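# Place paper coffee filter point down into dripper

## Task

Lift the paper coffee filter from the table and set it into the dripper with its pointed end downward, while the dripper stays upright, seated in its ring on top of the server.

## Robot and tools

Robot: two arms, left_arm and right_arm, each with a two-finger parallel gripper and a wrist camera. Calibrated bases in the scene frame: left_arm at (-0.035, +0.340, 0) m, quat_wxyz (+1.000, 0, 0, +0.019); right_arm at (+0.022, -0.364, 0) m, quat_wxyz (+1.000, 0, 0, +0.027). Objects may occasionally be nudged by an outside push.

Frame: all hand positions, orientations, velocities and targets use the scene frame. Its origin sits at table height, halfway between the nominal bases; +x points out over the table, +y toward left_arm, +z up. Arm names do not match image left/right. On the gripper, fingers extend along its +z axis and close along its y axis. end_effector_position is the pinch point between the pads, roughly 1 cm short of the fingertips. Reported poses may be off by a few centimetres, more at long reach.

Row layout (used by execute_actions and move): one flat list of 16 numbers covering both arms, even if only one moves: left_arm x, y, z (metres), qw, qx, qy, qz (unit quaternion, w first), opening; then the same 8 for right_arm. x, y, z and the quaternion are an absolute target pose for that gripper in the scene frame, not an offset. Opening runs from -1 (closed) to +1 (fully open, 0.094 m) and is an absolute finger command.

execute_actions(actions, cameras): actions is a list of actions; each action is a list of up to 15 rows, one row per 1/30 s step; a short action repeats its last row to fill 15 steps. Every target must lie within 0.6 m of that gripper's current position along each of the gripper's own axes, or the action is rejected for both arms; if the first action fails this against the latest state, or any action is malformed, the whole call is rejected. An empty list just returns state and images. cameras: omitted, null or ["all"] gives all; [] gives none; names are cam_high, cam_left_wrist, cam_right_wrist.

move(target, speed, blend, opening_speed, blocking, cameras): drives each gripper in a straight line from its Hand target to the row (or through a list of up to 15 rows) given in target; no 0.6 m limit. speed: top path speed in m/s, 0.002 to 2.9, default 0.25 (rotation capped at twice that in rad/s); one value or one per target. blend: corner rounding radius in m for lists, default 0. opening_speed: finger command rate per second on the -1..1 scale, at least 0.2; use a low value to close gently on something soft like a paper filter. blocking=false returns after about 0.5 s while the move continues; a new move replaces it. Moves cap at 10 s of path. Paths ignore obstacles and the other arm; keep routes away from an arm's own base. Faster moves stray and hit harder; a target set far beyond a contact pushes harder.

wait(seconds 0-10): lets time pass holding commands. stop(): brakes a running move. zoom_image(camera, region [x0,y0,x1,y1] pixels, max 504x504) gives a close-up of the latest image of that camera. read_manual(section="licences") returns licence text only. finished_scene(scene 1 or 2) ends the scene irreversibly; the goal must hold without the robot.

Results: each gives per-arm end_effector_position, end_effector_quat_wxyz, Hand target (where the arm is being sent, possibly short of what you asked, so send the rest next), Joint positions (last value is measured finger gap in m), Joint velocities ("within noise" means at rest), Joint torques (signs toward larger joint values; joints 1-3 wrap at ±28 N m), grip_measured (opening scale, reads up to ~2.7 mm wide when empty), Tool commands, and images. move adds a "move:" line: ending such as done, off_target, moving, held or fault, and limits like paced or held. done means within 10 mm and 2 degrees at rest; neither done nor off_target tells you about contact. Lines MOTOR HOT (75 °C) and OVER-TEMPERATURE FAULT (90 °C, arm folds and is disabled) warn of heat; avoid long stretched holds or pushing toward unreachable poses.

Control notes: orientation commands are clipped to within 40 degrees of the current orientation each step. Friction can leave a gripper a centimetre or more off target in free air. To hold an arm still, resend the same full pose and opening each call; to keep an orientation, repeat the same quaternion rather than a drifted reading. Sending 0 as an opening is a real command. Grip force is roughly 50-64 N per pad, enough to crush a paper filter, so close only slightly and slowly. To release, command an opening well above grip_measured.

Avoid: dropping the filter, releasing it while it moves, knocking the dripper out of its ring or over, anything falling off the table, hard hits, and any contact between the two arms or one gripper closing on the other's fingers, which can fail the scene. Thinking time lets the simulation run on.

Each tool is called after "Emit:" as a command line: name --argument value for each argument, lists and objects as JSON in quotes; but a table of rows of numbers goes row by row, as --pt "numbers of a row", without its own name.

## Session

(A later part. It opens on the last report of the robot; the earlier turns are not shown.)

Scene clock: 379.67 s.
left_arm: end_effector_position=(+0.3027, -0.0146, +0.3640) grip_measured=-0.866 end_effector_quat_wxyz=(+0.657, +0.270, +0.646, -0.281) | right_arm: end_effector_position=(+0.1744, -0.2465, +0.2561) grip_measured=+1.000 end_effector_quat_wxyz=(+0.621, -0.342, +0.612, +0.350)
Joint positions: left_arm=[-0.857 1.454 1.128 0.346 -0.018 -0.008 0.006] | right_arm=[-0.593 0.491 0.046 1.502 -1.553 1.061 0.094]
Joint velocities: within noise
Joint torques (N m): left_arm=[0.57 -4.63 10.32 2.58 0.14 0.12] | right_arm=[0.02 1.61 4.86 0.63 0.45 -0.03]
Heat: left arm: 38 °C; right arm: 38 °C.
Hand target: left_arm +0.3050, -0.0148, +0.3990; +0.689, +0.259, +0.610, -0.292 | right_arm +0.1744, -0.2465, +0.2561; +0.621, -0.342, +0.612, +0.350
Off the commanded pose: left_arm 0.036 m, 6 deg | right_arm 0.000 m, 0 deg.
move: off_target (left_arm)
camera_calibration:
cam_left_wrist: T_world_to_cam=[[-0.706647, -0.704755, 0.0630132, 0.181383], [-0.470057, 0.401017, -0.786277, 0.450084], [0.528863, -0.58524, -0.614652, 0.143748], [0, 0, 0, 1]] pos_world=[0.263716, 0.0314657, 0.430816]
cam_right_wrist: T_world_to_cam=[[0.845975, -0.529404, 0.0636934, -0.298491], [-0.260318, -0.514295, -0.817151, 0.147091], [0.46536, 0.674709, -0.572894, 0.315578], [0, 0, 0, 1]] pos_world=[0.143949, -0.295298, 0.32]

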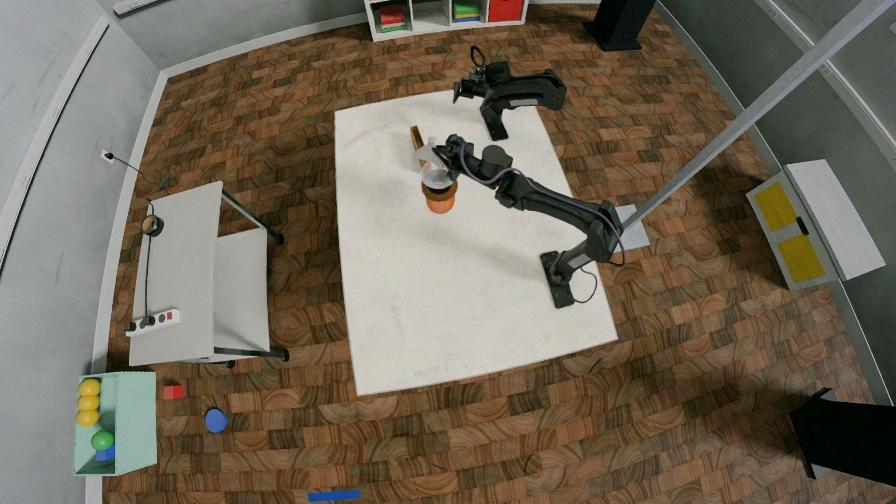

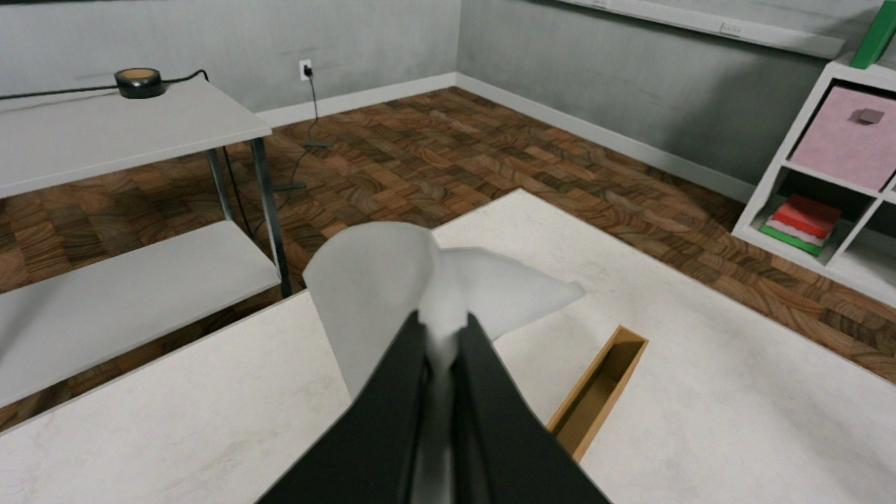

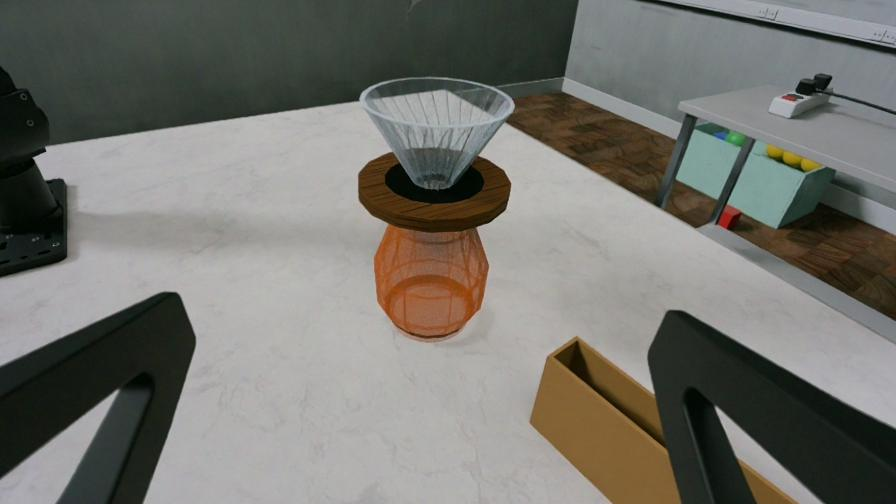

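Emit:
move --target '[0.293, -0.003, 0.40, 0.8089, 0.1864, 0.4393, -0.3433, -1, 0.1744, -0.2465, 0.2561, 0.621, -0.342, 0.612, 0.35, 1]' --speed 0.1

Emit:
zoom_image --camera "cam_right_wrist" --region '[300, 0, 650, 350]'

Emit:
zoom_image --camera "cam_high" --region '[405, 130, 465, 195]'

Scene clock: 414.83 s.
left_arm: end_effector_position=(+0.2959, -0.0057, +0.4013) grip_measured=-0.866 end_effector_quat_wxyz=(+0.802, +0.184, +0.454, -0.344) | right_arm: end_effector_position=(+0.1744, -0.2465, +0.2561) grip_measured=+1.000 end_effector_quat_wxyz=(+0.621, -0.342, +0.612, +0.350)
Joint positions: left_arm=[-0.857 1.642 0.95 1.241 -0.024 -0.005 0.006] | right_arm=[-0.593 0.491 0.046 1.502 -1.553 1.061 0.094]
Joint velocities: within noise
Joint torques (N m): left_arm=[0.64 -5.22 4.81 2.14 0.15 0.13] | right_arm=[-0.02 1.59 4.86 0.62 0.45 -0.02]
Heat: left arm: 37 °C; right arm: 38 °C.
Hand target: left_arm +0.2946, -0.0023, +0.4007; +0.810, +0.184, +0.440, -0.341 | right_arm +0.1744, -0.2465, +0.2561; +0.621, -0.342, +0.612, +0.350
Off the commanded pose: left_arm 0.004 m, 2 deg | right_arm 0.000 m, 0 deg.
move: done
camera_calibration:
cam_left_wrist: T_world_to_cam=[[-0.726633, -0.683374, 0.0707459, 0.183365], [-0.14256, 0.049244, -0.98856, 0.454928], [0.672072, -0.728406, -0.133204, -0.0608255], [0, 0, 0, 1]] pos_world=[0.238973, 0.0585989, 0.428649]
cam_right_wrist: T_world_to_cam=[[0.845975, -0.529404, 0.0636934, -0.298491], [-0.260318, -0.514295, -0.817151, 0.147091], [0.46536, 0.674709, -0.572894, 0.315578], [0, 0, 0, 1]] pos_world=[0.143949, -0.295298, 0.32]

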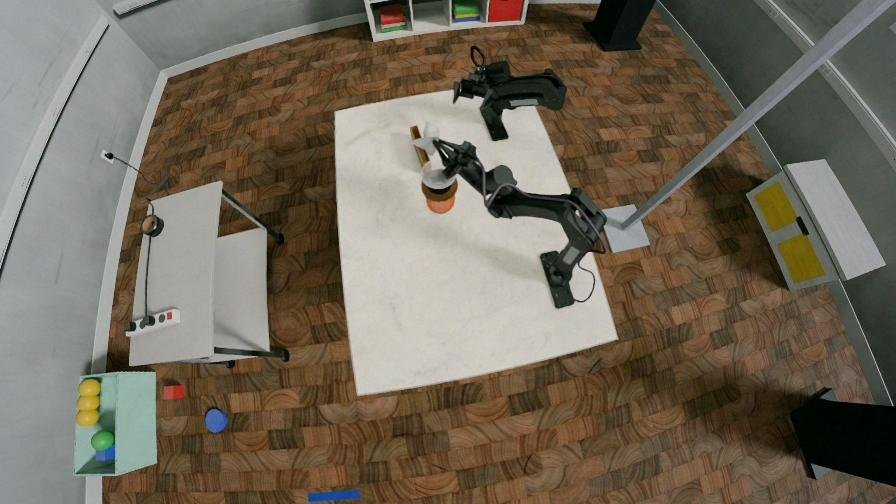

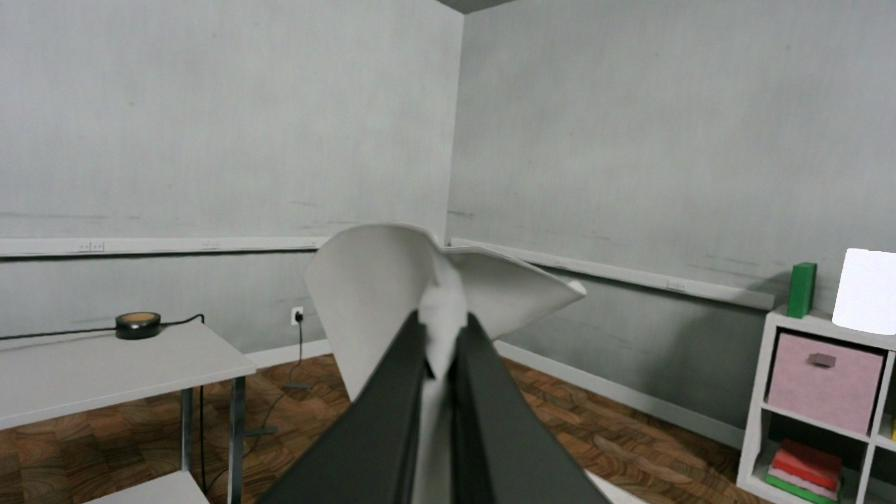

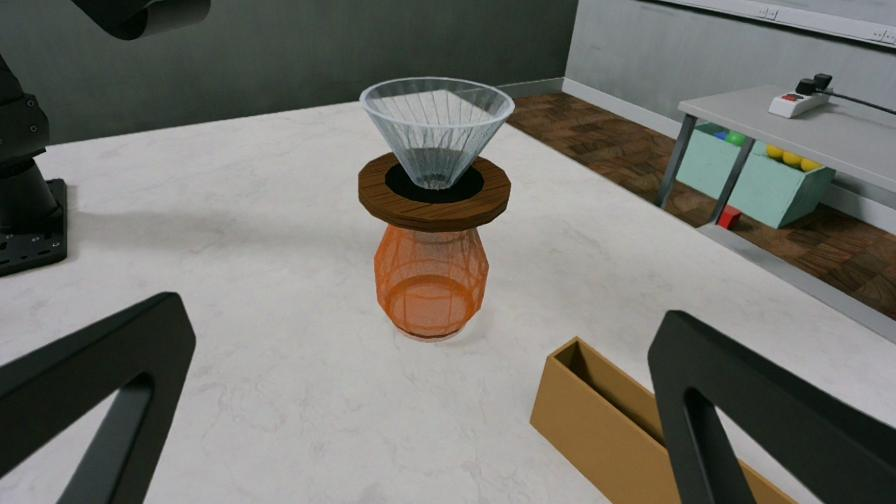

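Scaled by 1.440 from the camera's 896x504 image, which has a finer 1280x720 frame.

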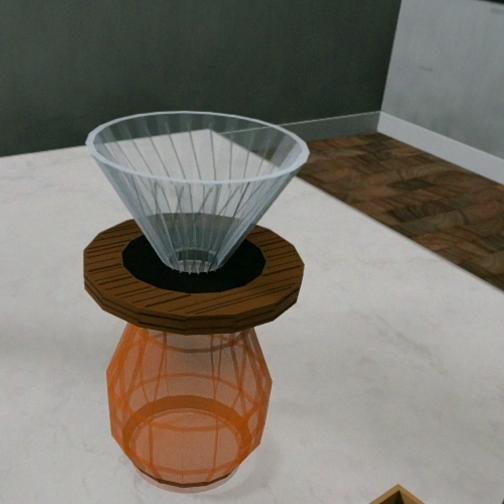

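Scaled by 7.754 from the camera's 896x504 image, which has a finer 1280x720 frame.

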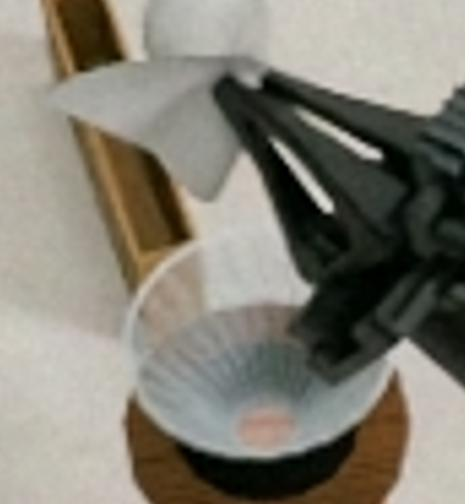

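Emit:
move --target '[0.285, -0.004, 0.34, 0.8089, 0.1864, 0.4393, -0.3433, -1, 0.1744, -0.2465, 0.2561, 0.621, -0.342, 0.612, 0.35, 1]' --speed 0.08

Emit:
zoom_image --camera "cam_right_wrist" --region '[300, 0, 650, 350]'

Emit:
zoom_image --camera "cam_high" --region '[405, 130, 465, 195]'

Scene clock: 429.37 s.
left_arm: end_effector_position=(+0.2907, -0.0058, +0.3386) grip_measured=-0.866 end_effector_quat_wxyz=(+0.801, +0.189, +0.454, -0.342) | right_arm: end_effector_position=(+0.1744, -0.2465, +0.2561) grip_measured=+1.000 end_effector_quat_wxyz=(+0.621, -0.342, +0.612, +0.350)
Joint positions: left_arm=[-0.865 1.772 0.807 1.508 -0.024 0.006 0.006] | right_arm=[-0.593 0.491 0.046 1.502 -1.553 1.061 0.094]
Joint velocities: within noise
Joint torques (N m): left_arm=[-0.47 -5.56 4.18 2.16 0 0.14] | right_arm=[-0.03 1.66 4.86 0.62 0.46 -0.03]
Heat: left arm: 36 °C; right arm: 38 °C.
Hand target: left_arm +0.2852, -0.0041, +0.3398; +0.808, +0.187, +0.440, -0.343 | right_arm +0.1744, -0.2465, +0.2561; +0.621, -0.342, +0.612, +0.350
Off the commanded pose: left_arm 0.006 m, 2 deg | right_arm 0.000 m, 0 deg.
move: done
camera_calibration:
cam_left_wrist: T_world_to_cam=[[-0.728397, -0.682383, 0.0615778, 0.18772], [-0.13967, 0.0598967, -0.988385, 0.391294], [0.670769, -0.728537, -0.138937, -0.0634954], [0, 0, 0, 1]] pos_world=[0.233978, 0.0584013, 0.366368]
cam_right_wrist: T_world_to_cam=[[0.845975, -0.529404, 0.0636934, -0.298491], [-0.260318, -0.514295, -0.817151, 0.147091], [0.46536, 0.674709, -0.572894, 0.315578], [0, 0, 0, 1]] pos_world=[0.143949, -0.295298, 0.32]

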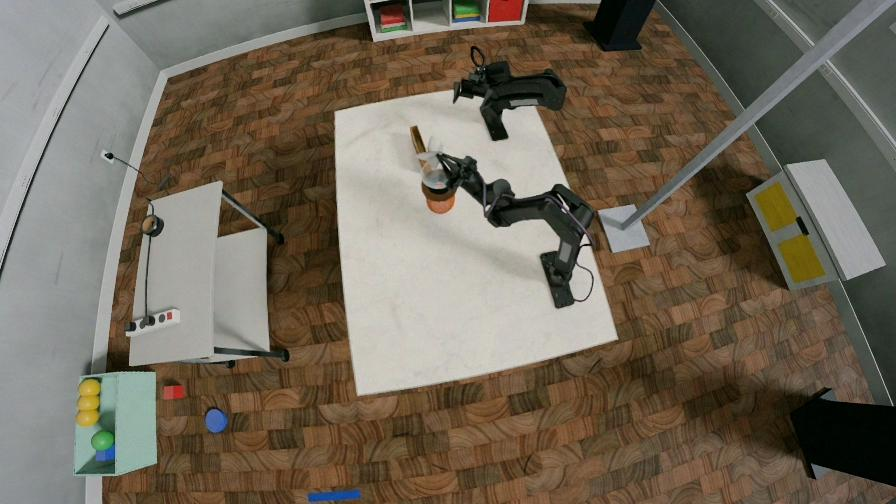

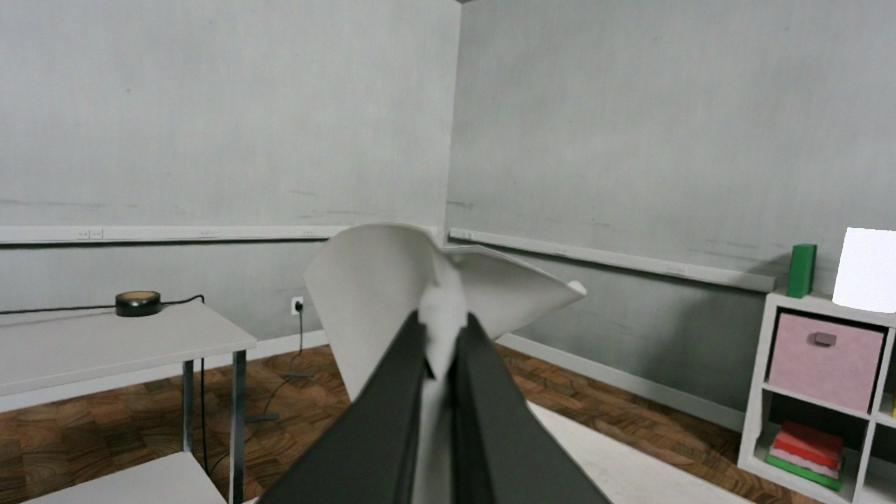

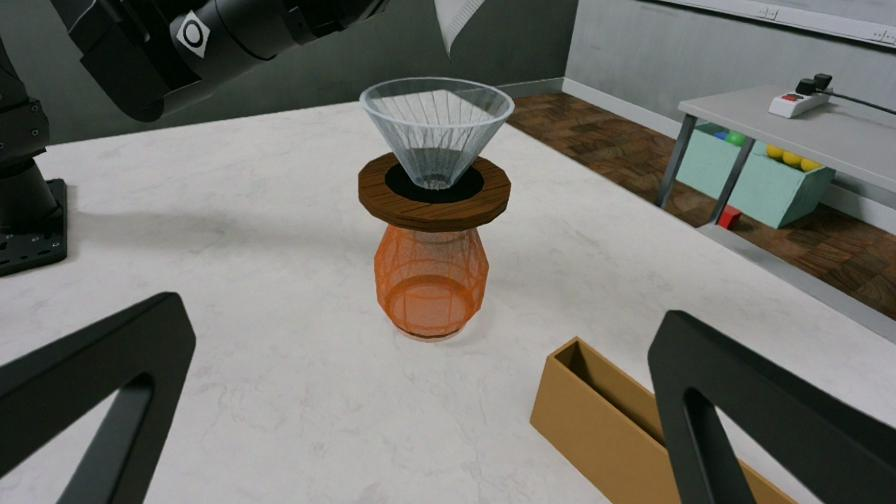

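Scaled by 1.440 from the camera's 896x504 image, which has a finer 1280x720 frame.

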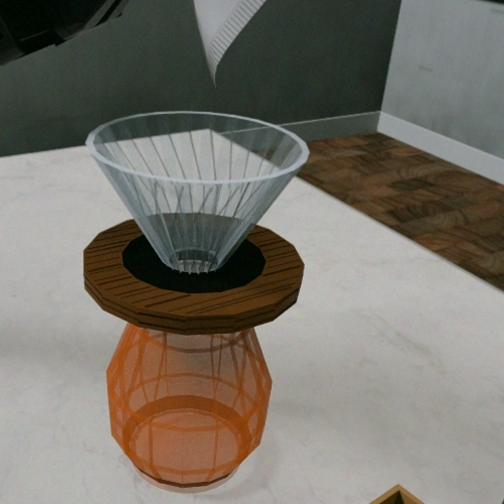

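Scaled by 7.754 from the camera's 896x504 image, which has a finer 1280x720 frame.

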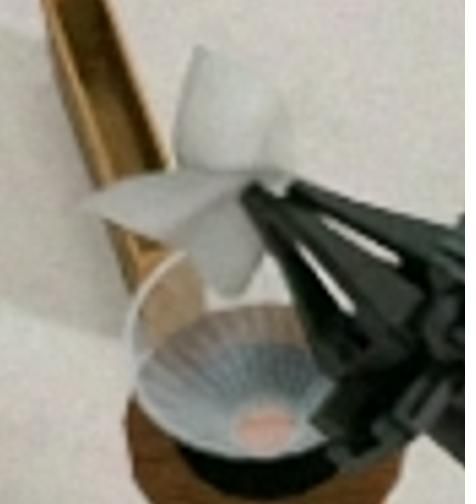

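Emit:
move --pt "0.287 -0.004 0.38 0.7500 0.230 0.540 -0.3200 -1 0.1744 -0.2465 0.2561 0.621 -0.342 0.612 0.35 1" --pt "0.315 -0.029 0.39 0.6621 0.2714 0.6395 -0.281 -1 0.1744 -0.2465 0.2561 0.621 -0.342 0.612 0.35 1" --speed 0.1 --blend 0.01

Emit:
zoom_image --camera "cam_right_wrist" --region '[300, 0, 650, 350]'

Emit:
zoom_image --camera "cam_high" --region '[405, 130, 465, 195]'

Scene clock: 452.50 s.
left_arm: end_effector_position=(+0.3105, -0.0276, +0.3819) grip_measured=-0.866 end_effector_quat_wxyz=(+0.666, +0.272, +0.636, -0.281) | right_arm: end_effector_position=(+0.1744, -0.2465, +0.2561) grip_measured=+1.000 end_effector_quat_wxyz=(+0.621, -0.342, +0.612, +0.350)
Joint positions: left_arm=[-0.865 1.508 1.224 0.328 -0.023 0.006 0.006] | right_arm=[-0.593 0.491 0.046 1.502 -1.553 1.061 0.094]
Joint velocities: within noise
Joint torques (N m): left_arm=[0.46 -5.08 10.25 1.54 0.06 -0.03] | right_arm=[-0.02 1.62 4.88 0.62 0.46 -0.03]
Heat: left arm: 35 °C; right arm: 37 °C.
Hand target: left_arm +0.3140, -0.0283, +0.3897; +0.663, +0.271, +0.639, -0.280 | right_arm +0.1744, -0.2465, +0.2561; +0.621, -0.342, +0.612, +0.350
Off the commanded pose: left_arm 0.009 m, 1 deg | right_arm 0.000 m, 0 deg.
move: done
camera_calibration:
cam_left_wrist: T_world_to_cam=[[-0.710235, -0.702178, 0.0501224, 0.182669], [-0.448134, 0.396068, -0.80144, 0.471807], [0.542902, -0.591672, -0.595971, 0.131442], [0, 0, 0, 1]] pos_world=[0.26981, 0.0191686, 0.447305]
cam_right_wrist: T_world_to_cam=[[0.845975, -0.529404, 0.0636934, -0.298491], [-0.260318, -0.514295, -0.817151, 0.147091], [0.46536, 0.674709, -0.572894, 0.315578], [0, 0, 0, 1]] pos_world=[0.143949, -0.295298, 0.32]

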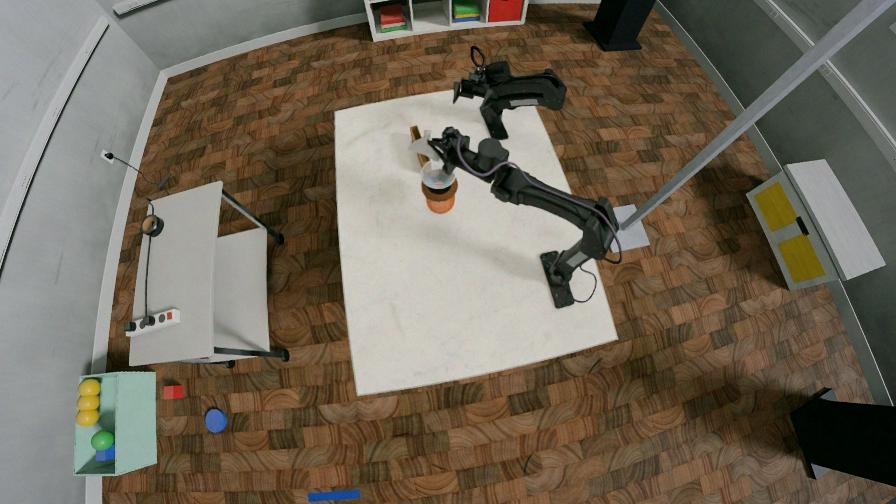

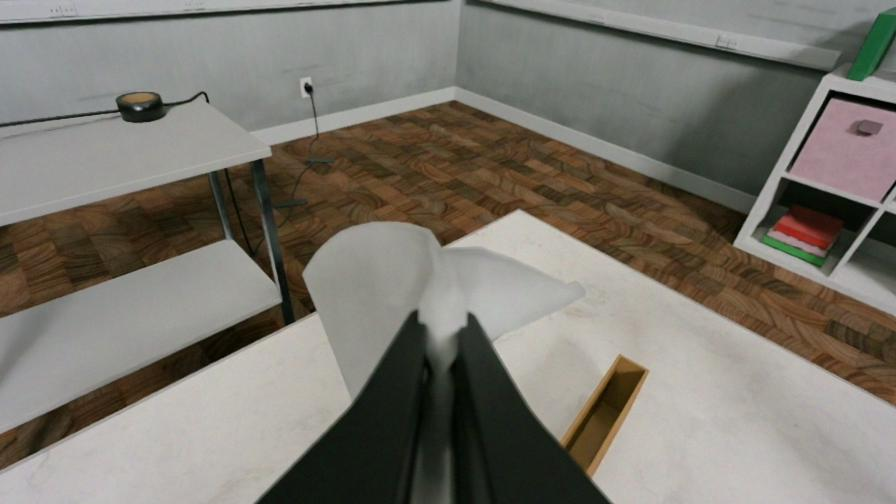

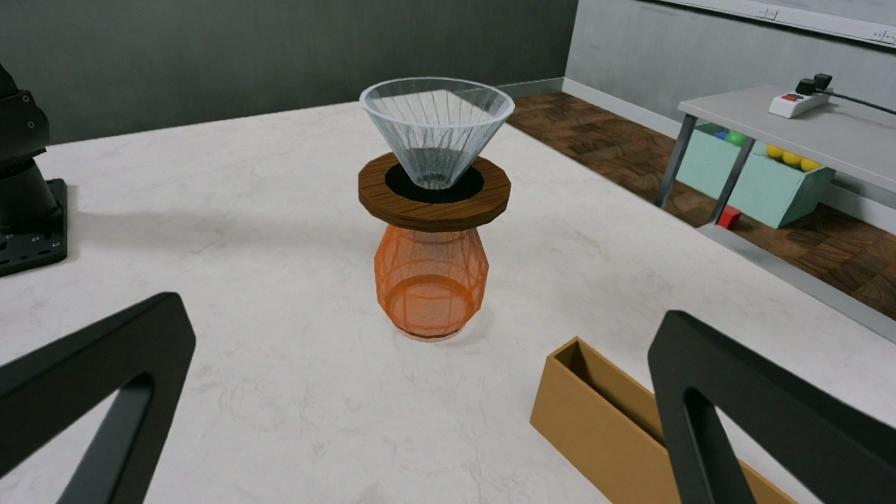

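Scaled by 1.440 from the camera's 896x504 image, which has a finer 1280x720 frame.

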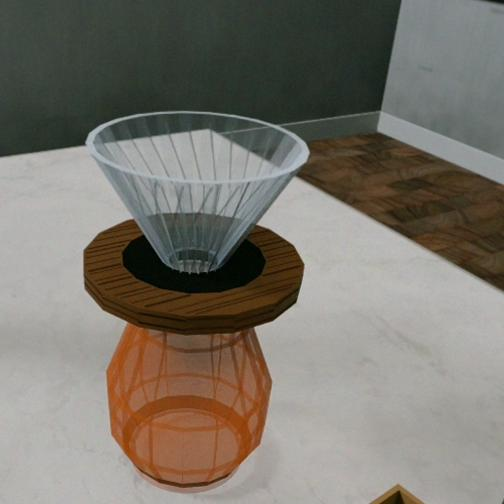

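Scaled by 7.754 from the camera's 896x504 image, which has a finer 1280x720 frame.

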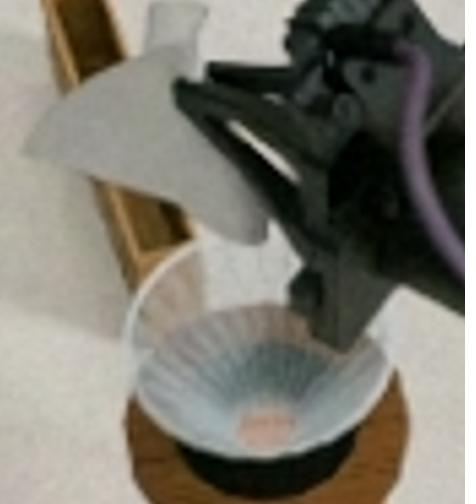

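Emit:
move --target '[0.318, -0.034, 0.335, 0.6621, 0.2714, 0.6395, -0.281, -1, 0.1744, -0.2465, 0.2561, 0.621, -0.342, 0.612, 0.35, 1]' --speed 0.06

Emit:
zoom_image --camera "cam_right_wrist" --region '[300, 0, 650, 350]'

Emit:
zoom_image --camera "cam_high" --region '[405, 130, 465, 195]'

Scene clock: 460.40 s.
left_arm: end_effector_position=(+0.3150, -0.0346, +0.3320) grip_measured=-0.866 end_effector_quat_wxyz=(+0.649, +0.282, +0.651, -0.276) | right_arm: end_effector_position=(+0.1744, -0.2465, +0.2561) grip_measured=+1.000 end_effector_quat_wxyz=(+0.621, -0.342, +0.612, +0.350)
Joint positions: left_arm=[-0.865 1.556 1.12 0.431 -0.015 0.006 0.006] | right_arm=[-0.593 0.491 0.046 1.502 -1.553 1.061 0.094]
Joint velocities: within noise
Joint torques (N m): left_arm=[0.35 -5.38 5.45 2.57 0.04 -0.06] | right_arm=[0.01 1.62 4.88 0.62 0.46 -0.03]
Heat: left arm: 36 °C; right arm: 37 °C.
Hand target: left_arm +0.3167, -0.0347, +0.3350; +0.660, +0.274, +0.639, -0.283 | right_arm +0.1744, -0.2465, +0.2561; +0.621, -0.342, +0.612, +0.350
Off the commanded pose: left_arm 0.004 m, 2 deg | right_arm 0.000 m, 0 deg.
move: done
camera_calibration:
cam_left_wrist: T_world_to_cam=[[-0.71394, -0.698533, 0.0483921, 0.185436], [-0.471241, 0.428217, -0.771079, 0.43496], [0.517901, -0.573308, -0.634898, 0.116475], [0, 0, 0, 1]] pos_world=[0.277038, 0.0100518, 0.400365]
cam_right_wrist: T_world_to_cam=[[0.845975, -0.529404, 0.0636934, -0.298491], [-0.260318, -0.514295, -0.817151, 0.147091], [0.46536, 0.674709, -0.572894, 0.315578], [0, 0, 0, 1]] pos_world=[0.143949, -0.295298, 0.32]

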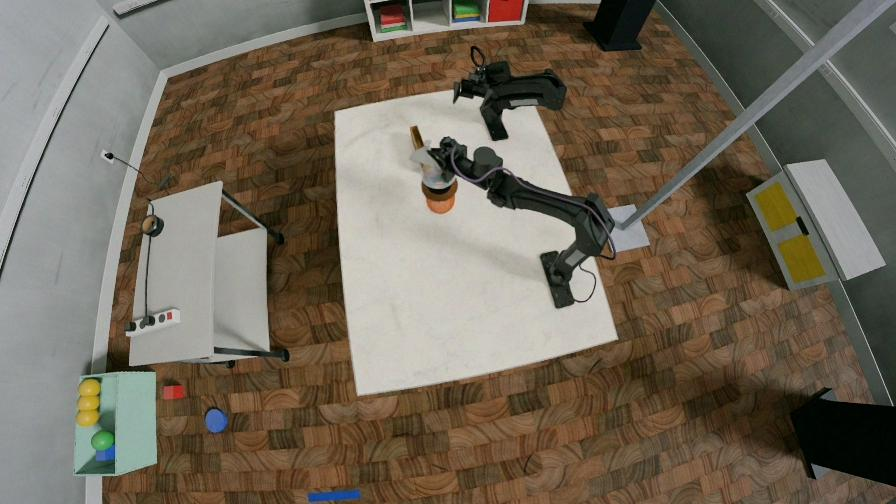

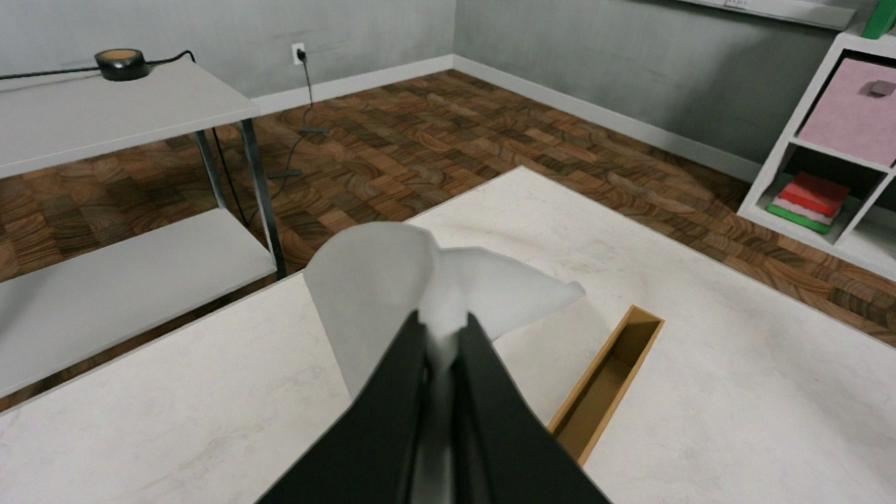

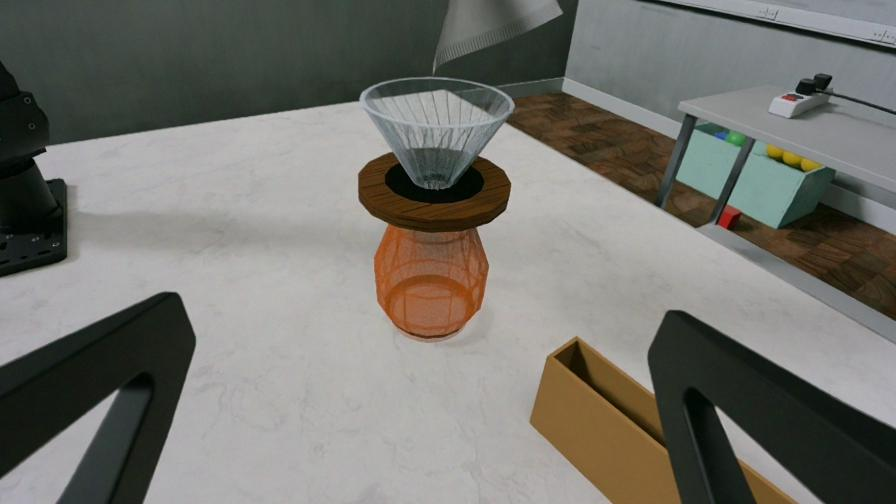

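Scaled by 1.440 from the camera's 896x504 image, which has a finer 1280x720 frame.

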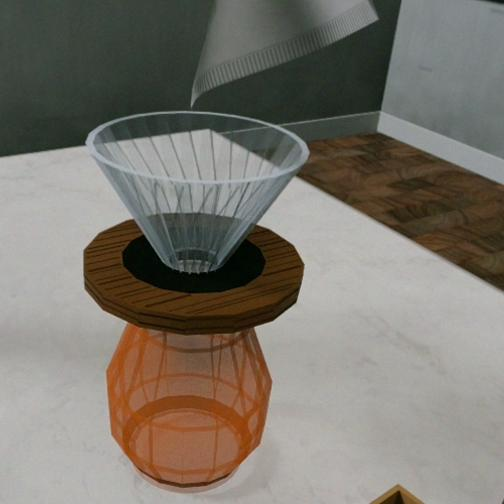

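Scaled by 7.754 from the camera's 896x504 image, which has a finer 1280x720 frame.

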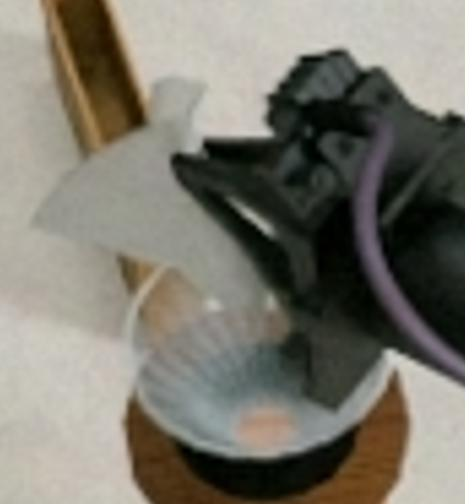

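Emit:
move --pt "0.3025 -0.0205 0.34 0.74 0.2324 0.5475 -0.3141 -1 0.1744 -0.2465 0.2561 0.621 -0.342 0.612 0.35 1" --pt "0.3025 -0.0205 0.305 0.74 0.2324 0.5475 -0.3141 -1 0.1744 -0.2465 0.2561 0.621 -0.342 0.612 0.35 1" --speed 0.06

Emit:
zoom_image --camera "cam_right_wrist" --region '[300, 0, 650, 350]'

Emit:
zoom_image --camera "cam_high" --region '[405, 130, 465, 195]'

Scene clock: 476.83 s.
left_arm: end_effector_position=(+0.3057, -0.0221, +0.3025) grip_measured=-0.866 end_effector_quat_wxyz=(+0.730, +0.237, +0.561, -0.309) | right_arm: end_effector_position=(+0.1744, -0.2465, +0.2561) grip_measured=+1.000 end_effector_quat_wxyz=(+0.621, -0.342, +0.612, +0.350)
Joint positions: left_arm=[-0.865 1.678 0.837 1.101 -0.024 0.006 0.006] | right_arm=[-0.593 0.491 0.046 1.502 -1.553 1.061 0.094]
Joint velocities: within noise
Joint torques (N m): left_arm=[-0.13 -5.39 4.63 2.48 -0.09 0.04] | right_arm=[-0.03 1.65 4.88 0.62 0.45 -0.02]
Heat: left arm: 36 °C; right arm: 37 °C.
Hand target: left_arm +0.3039, -0.0196, +0.3052; +0.741, +0.230, +0.549, -0.312 | right_arm +0.1744, -0.2465, +0.2561; +0.621, -0.342, +0.612, +0.350
Off the commanded pose: left_arm 0.004 m, 2 deg | right_arm 0.000 m, 0 deg.
move: done
camera_calibration:
cam_left_wrist: T_world_to_cam=[[-0.717019, -0.694728, 0.0568892, 0.187363], [-0.322663, 0.258454, -0.910544, 0.39553], [0.617877, -0.671234, -0.409479, 0.00889702], [0, 0, 0, 1]] pos_world=[0.256468, 0.0339117, 0.353132]
cam_right_wrist: T_world_to_cam=[[0.845975, -0.529404, 0.0636934, -0.298491], [-0.260318, -0.514295, -0.817151, 0.147091], [0.46536, 0.674709, -0.572894, 0.315578], [0, 0, 0, 1]] pos_world=[0.143949, -0.295298, 0.32]

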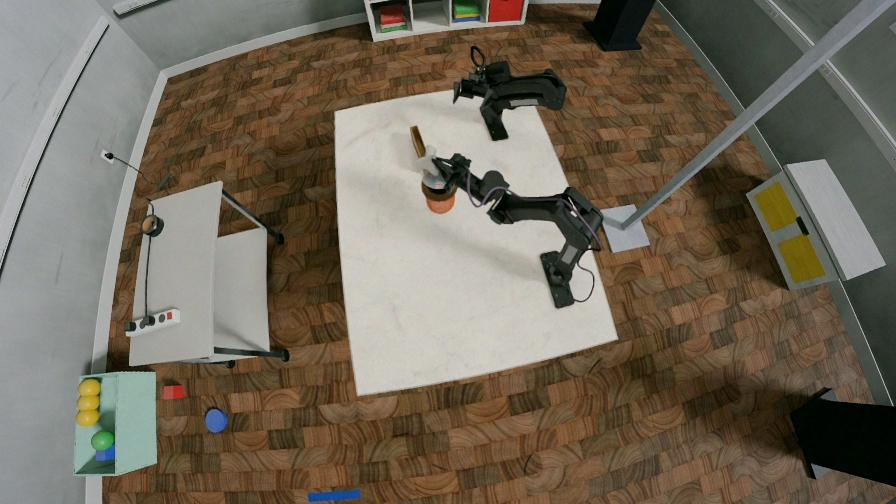

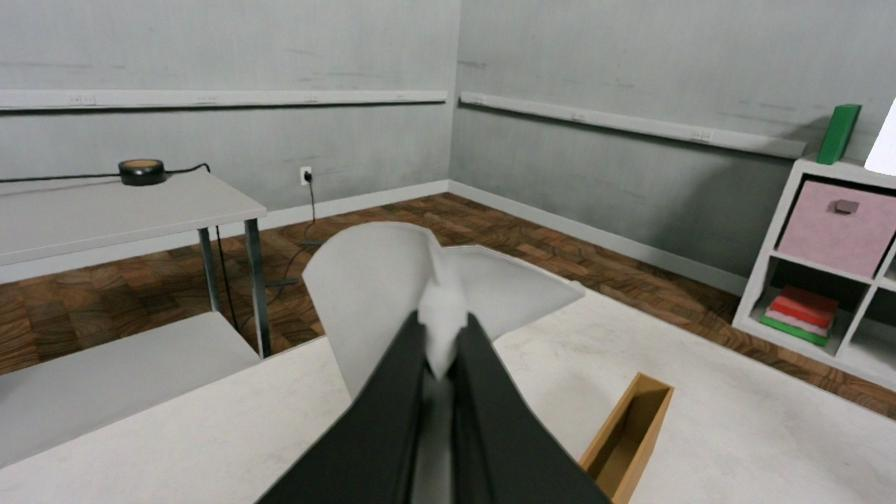

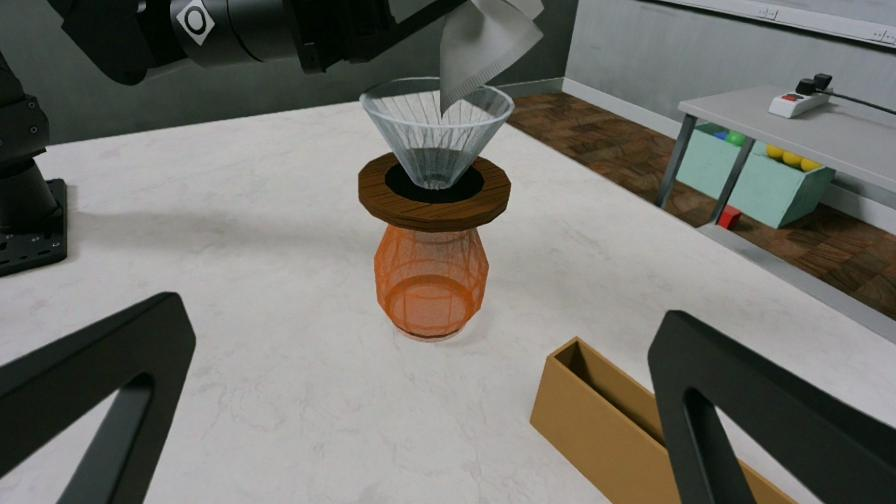

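Scaled by 1.440 from the camera's 896x504 image, which has a finer 1280x720 frame.

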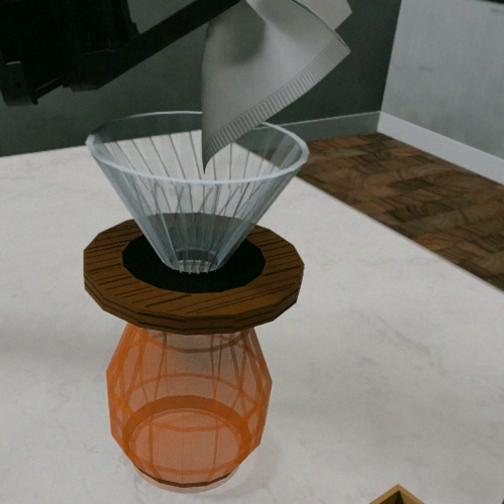

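Scaled by 7.754 from the camera's 896x504 image, which has a finer 1280x720 frame.

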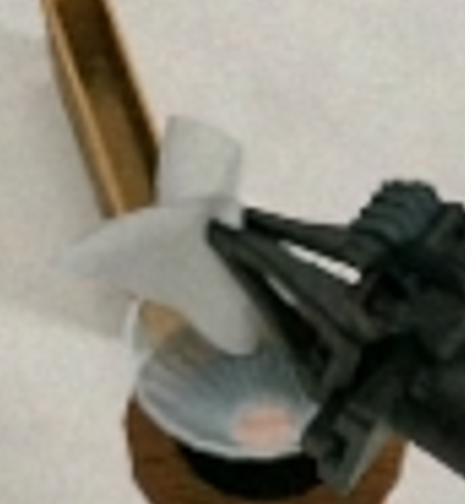

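Emit:
move --target '[0.3005, -0.0185, 0.284, 0.74, 0.2324, 0.5475, -0.3141, -1, 0.1744, -0.2465, 0.2561, 0.621, -0.342, 0.612, 0.35, 1]' --speed 0.05

Emit:
zoom_image --camera "cam_right_wrist" --region '[280, 0, 630, 350]'

Emit:
zoom_image --camera "cam_high" --region '[405, 130, 465, 195]'

Scene clock: 484.20 s.
left_arm: end_effector_position=(+0.3038, -0.0200, +0.2818) grip_measured=-0.866 end_effector_quat_wxyz=(+0.730, +0.237, +0.561, -0.310) | right_arm: end_effector_position=(+0.1744, -0.2465, +0.2561) grip_measured=+1.000 end_effector_quat_wxyz=(+0.621, -0.342, +0.612, +0.350)
Joint positions: left_arm=[-0.865 1.724 0.787 1.198 -0.024 0.006 0.006] | right_arm=[-0.593 0.491 0.046 1.502 -1.553 1.061 0.094]
Joint velocities: within noise
Joint torques (N m): left_arm=[-0.2 -5.41 4.31 2.49 0 0.02] | right_arm=[-0.02 1.65 4.83 0.62 0.47 -0.02]
Heat: left arm: 36 °C; right arm: 37 °C.
Hand target: left_arm +0.3005, -0.0185, +0.2840; +0.739, +0.233, +0.548, -0.314 | right_arm +0.1744, -0.2465, +0.2561; +0.621, -0.342, +0.612, +0.350
Off the commanded pose: left_arm 0.004 m, 2 deg | right_arm 0.000 m, 0 deg.
move: done
camera_calibration:
cam_left_wrist: T_world_to_cam=[[-0.717039, -0.694707, 0.0568883, 0.188647], [-0.322334, 0.258115, -0.910756, 0.375433], [0.618026, -0.671385, -0.409007, 0.00277388], [0, 0, 0, 1]] pos_world=[0.254568, 0.0360118, 0.332331]
cam_right_wrist: T_world_to_cam=[[0.845975, -0.529404, 0.0636934, -0.298491], [-0.260318, -0.514295, -0.817151, 0.147091], [0.46536, 0.674709, -0.572894, 0.315578], [0, 0, 0, 1]] pos_world=[0.143949, -0.295298, 0.32]

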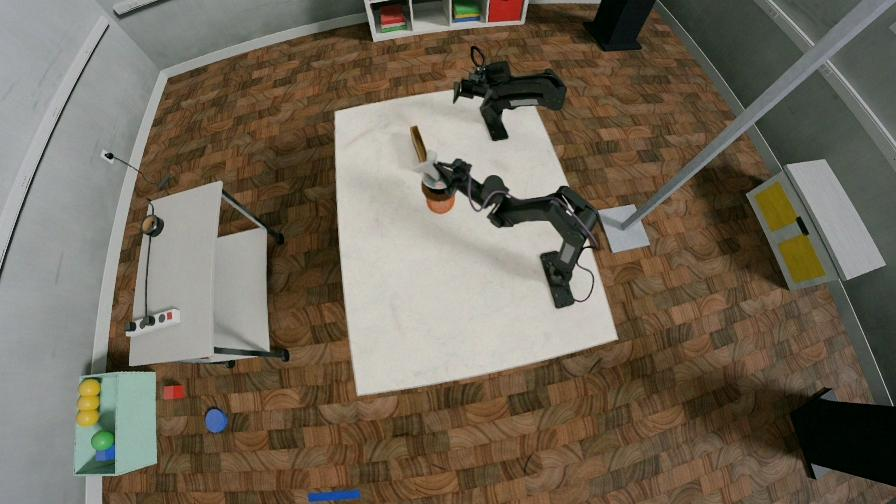

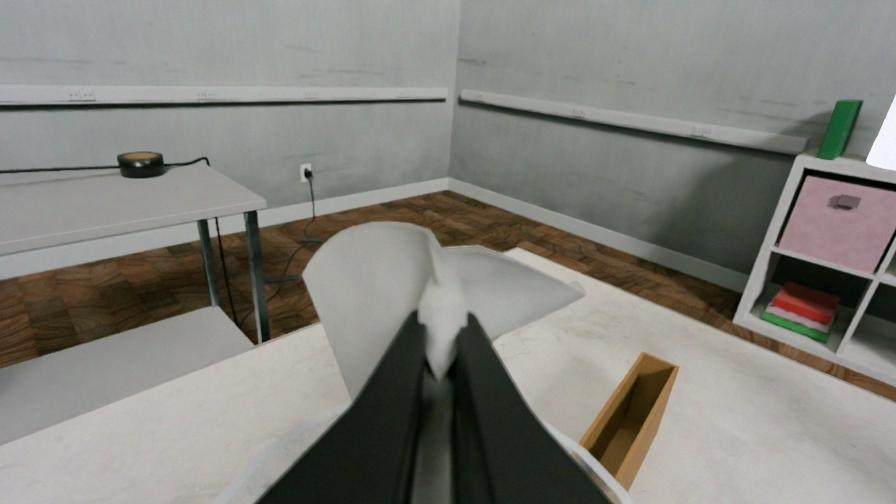

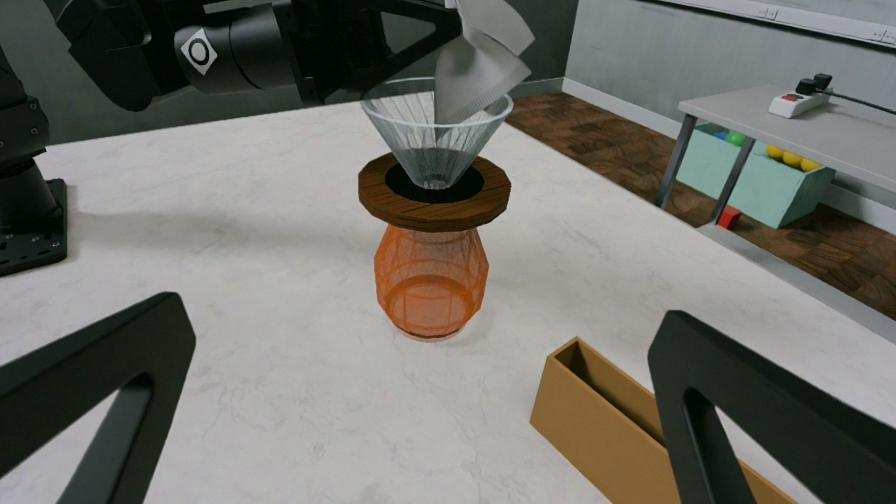

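Scaled by 1.440 from the camera's 896x504 image, which has a finer 1280x720 frame.

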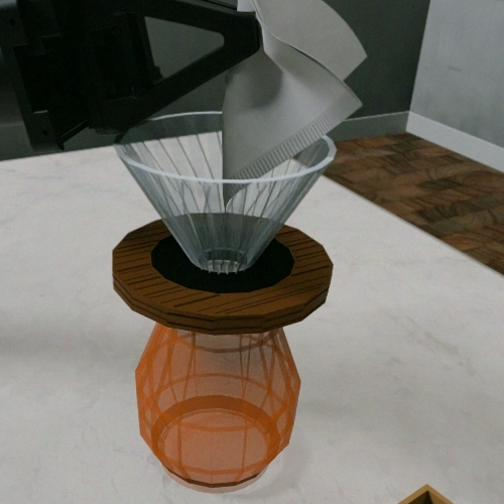

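Scaled by 7.754 from the camera's 896x504 image, which has a finer 1280x720 frame.

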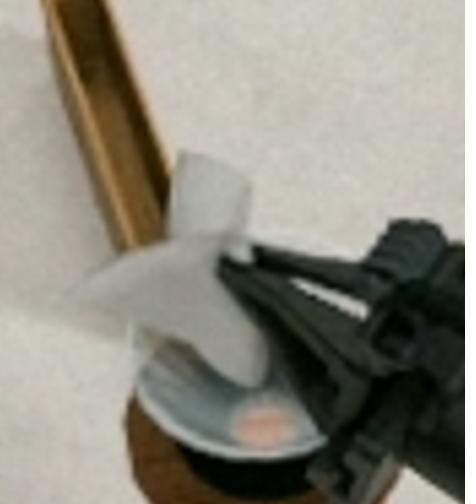

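Emit:
move --target '[0.3055, -0.0235, 0.272, 0.7102, 0.2485, 0.5855, -0.3015, -1, 0.1744, -0.2465, 0.2561, 0.621, -0.342, 0.612, 0.35, 1]' --speed 0.04

Emit:
zoom_image --camera "cam_right_wrist" --region '[280, 0, 630, 350]'

Scene clock: 492.00 s.
left_arm: end_effector_position=(+0.3049, -0.0212, +0.2755) grip_measured=-0.866 end_effector_quat_wxyz=(+0.723, +0.241, +0.570, -0.306) | right_arm: end_effector_position=(+0.1744, -0.2465, +0.2561) grip_measured=+1.000 end_effector_quat_wxyz=(+0.621, -0.342, +0.612, +0.350)
Joint positions: left_arm=[-0.865 1.724 0.787 1.172 -0.024 0.006 0.006] | right_arm=[-0.593 0.491 0.046 1.502 -1.553 1.061 0.094]
Joint velocities: within noise
Joint torques (N m): left_arm=[-0.23 -7.94 6.01 1.2 -0.01 -0.01] | right_arm=[-0.03 1.59 4.9 0.62 0.46 -0.03]
Heat: left arm: 37 °C; right arm: 37 °C.
Hand target: left_arm +0.3052, -0.0232, +0.2720; +0.711, +0.248, +0.585, -0.302 | right_arm +0.1744, -0.2465, +0.2561; +0.621, -0.342, +0.612, +0.350
Off the commanded pose: left_arm 0.004 m, 2 deg | right_arm 0.000 m, 0 deg.
move: done
camera_calibration:
cam_left_wrist: T_world_to_cam=[[-0.716039, -0.695787, 0.0562939, 0.188776], [-0.338371, 0.27542, -0.899805, 0.372609], [0.610568, -0.663344, -0.432645, 0.00766536], [0, 0, 0, 1]] pos_world=[0.256571, 0.0338089, 0.327964]
cam_right_wrist: T_world_to_cam=[[0.845975, -0.529404, 0.0636934, -0.298491], [-0.260318, -0.514295, -0.817151, 0.147091], [0.46536, 0.674709, -0.572894, 0.315578], [0, 0, 0, 1]] pos_world=[0.143949, -0.295298, 0.32]

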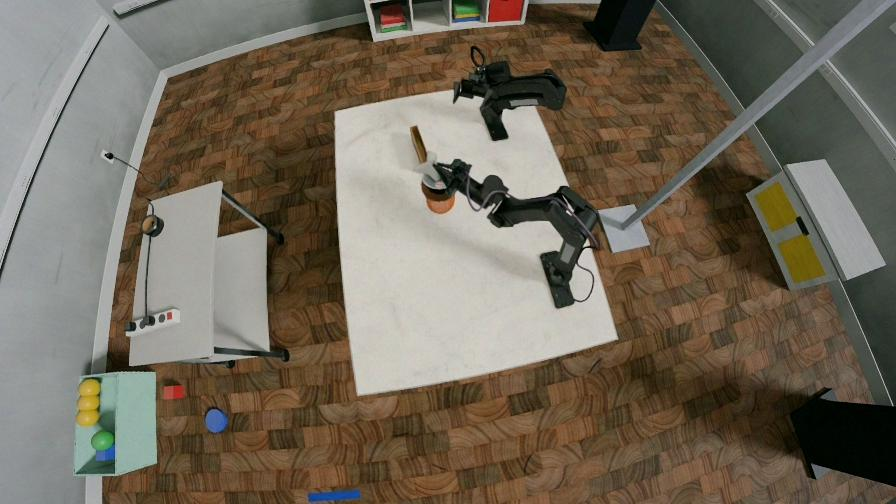

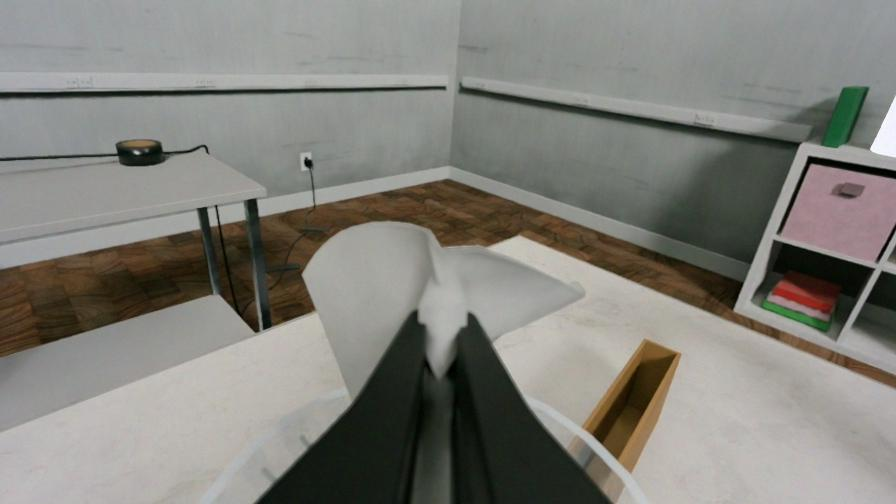

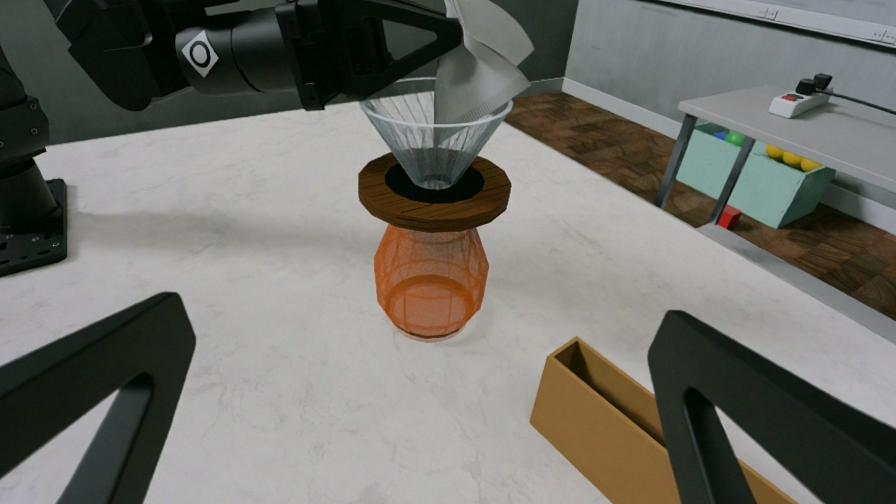

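Scaled by 1.440 from the camera's 896x504 image, which has a finer 1280x720 frame.

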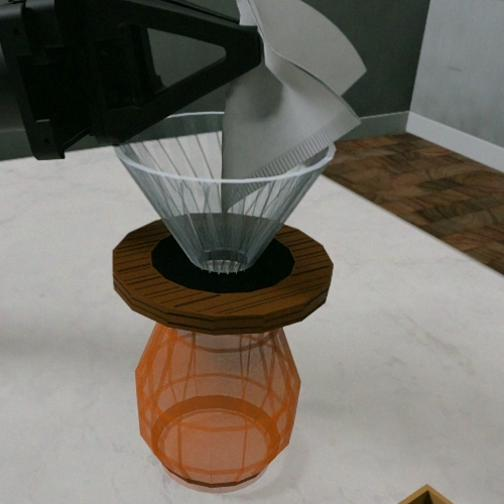

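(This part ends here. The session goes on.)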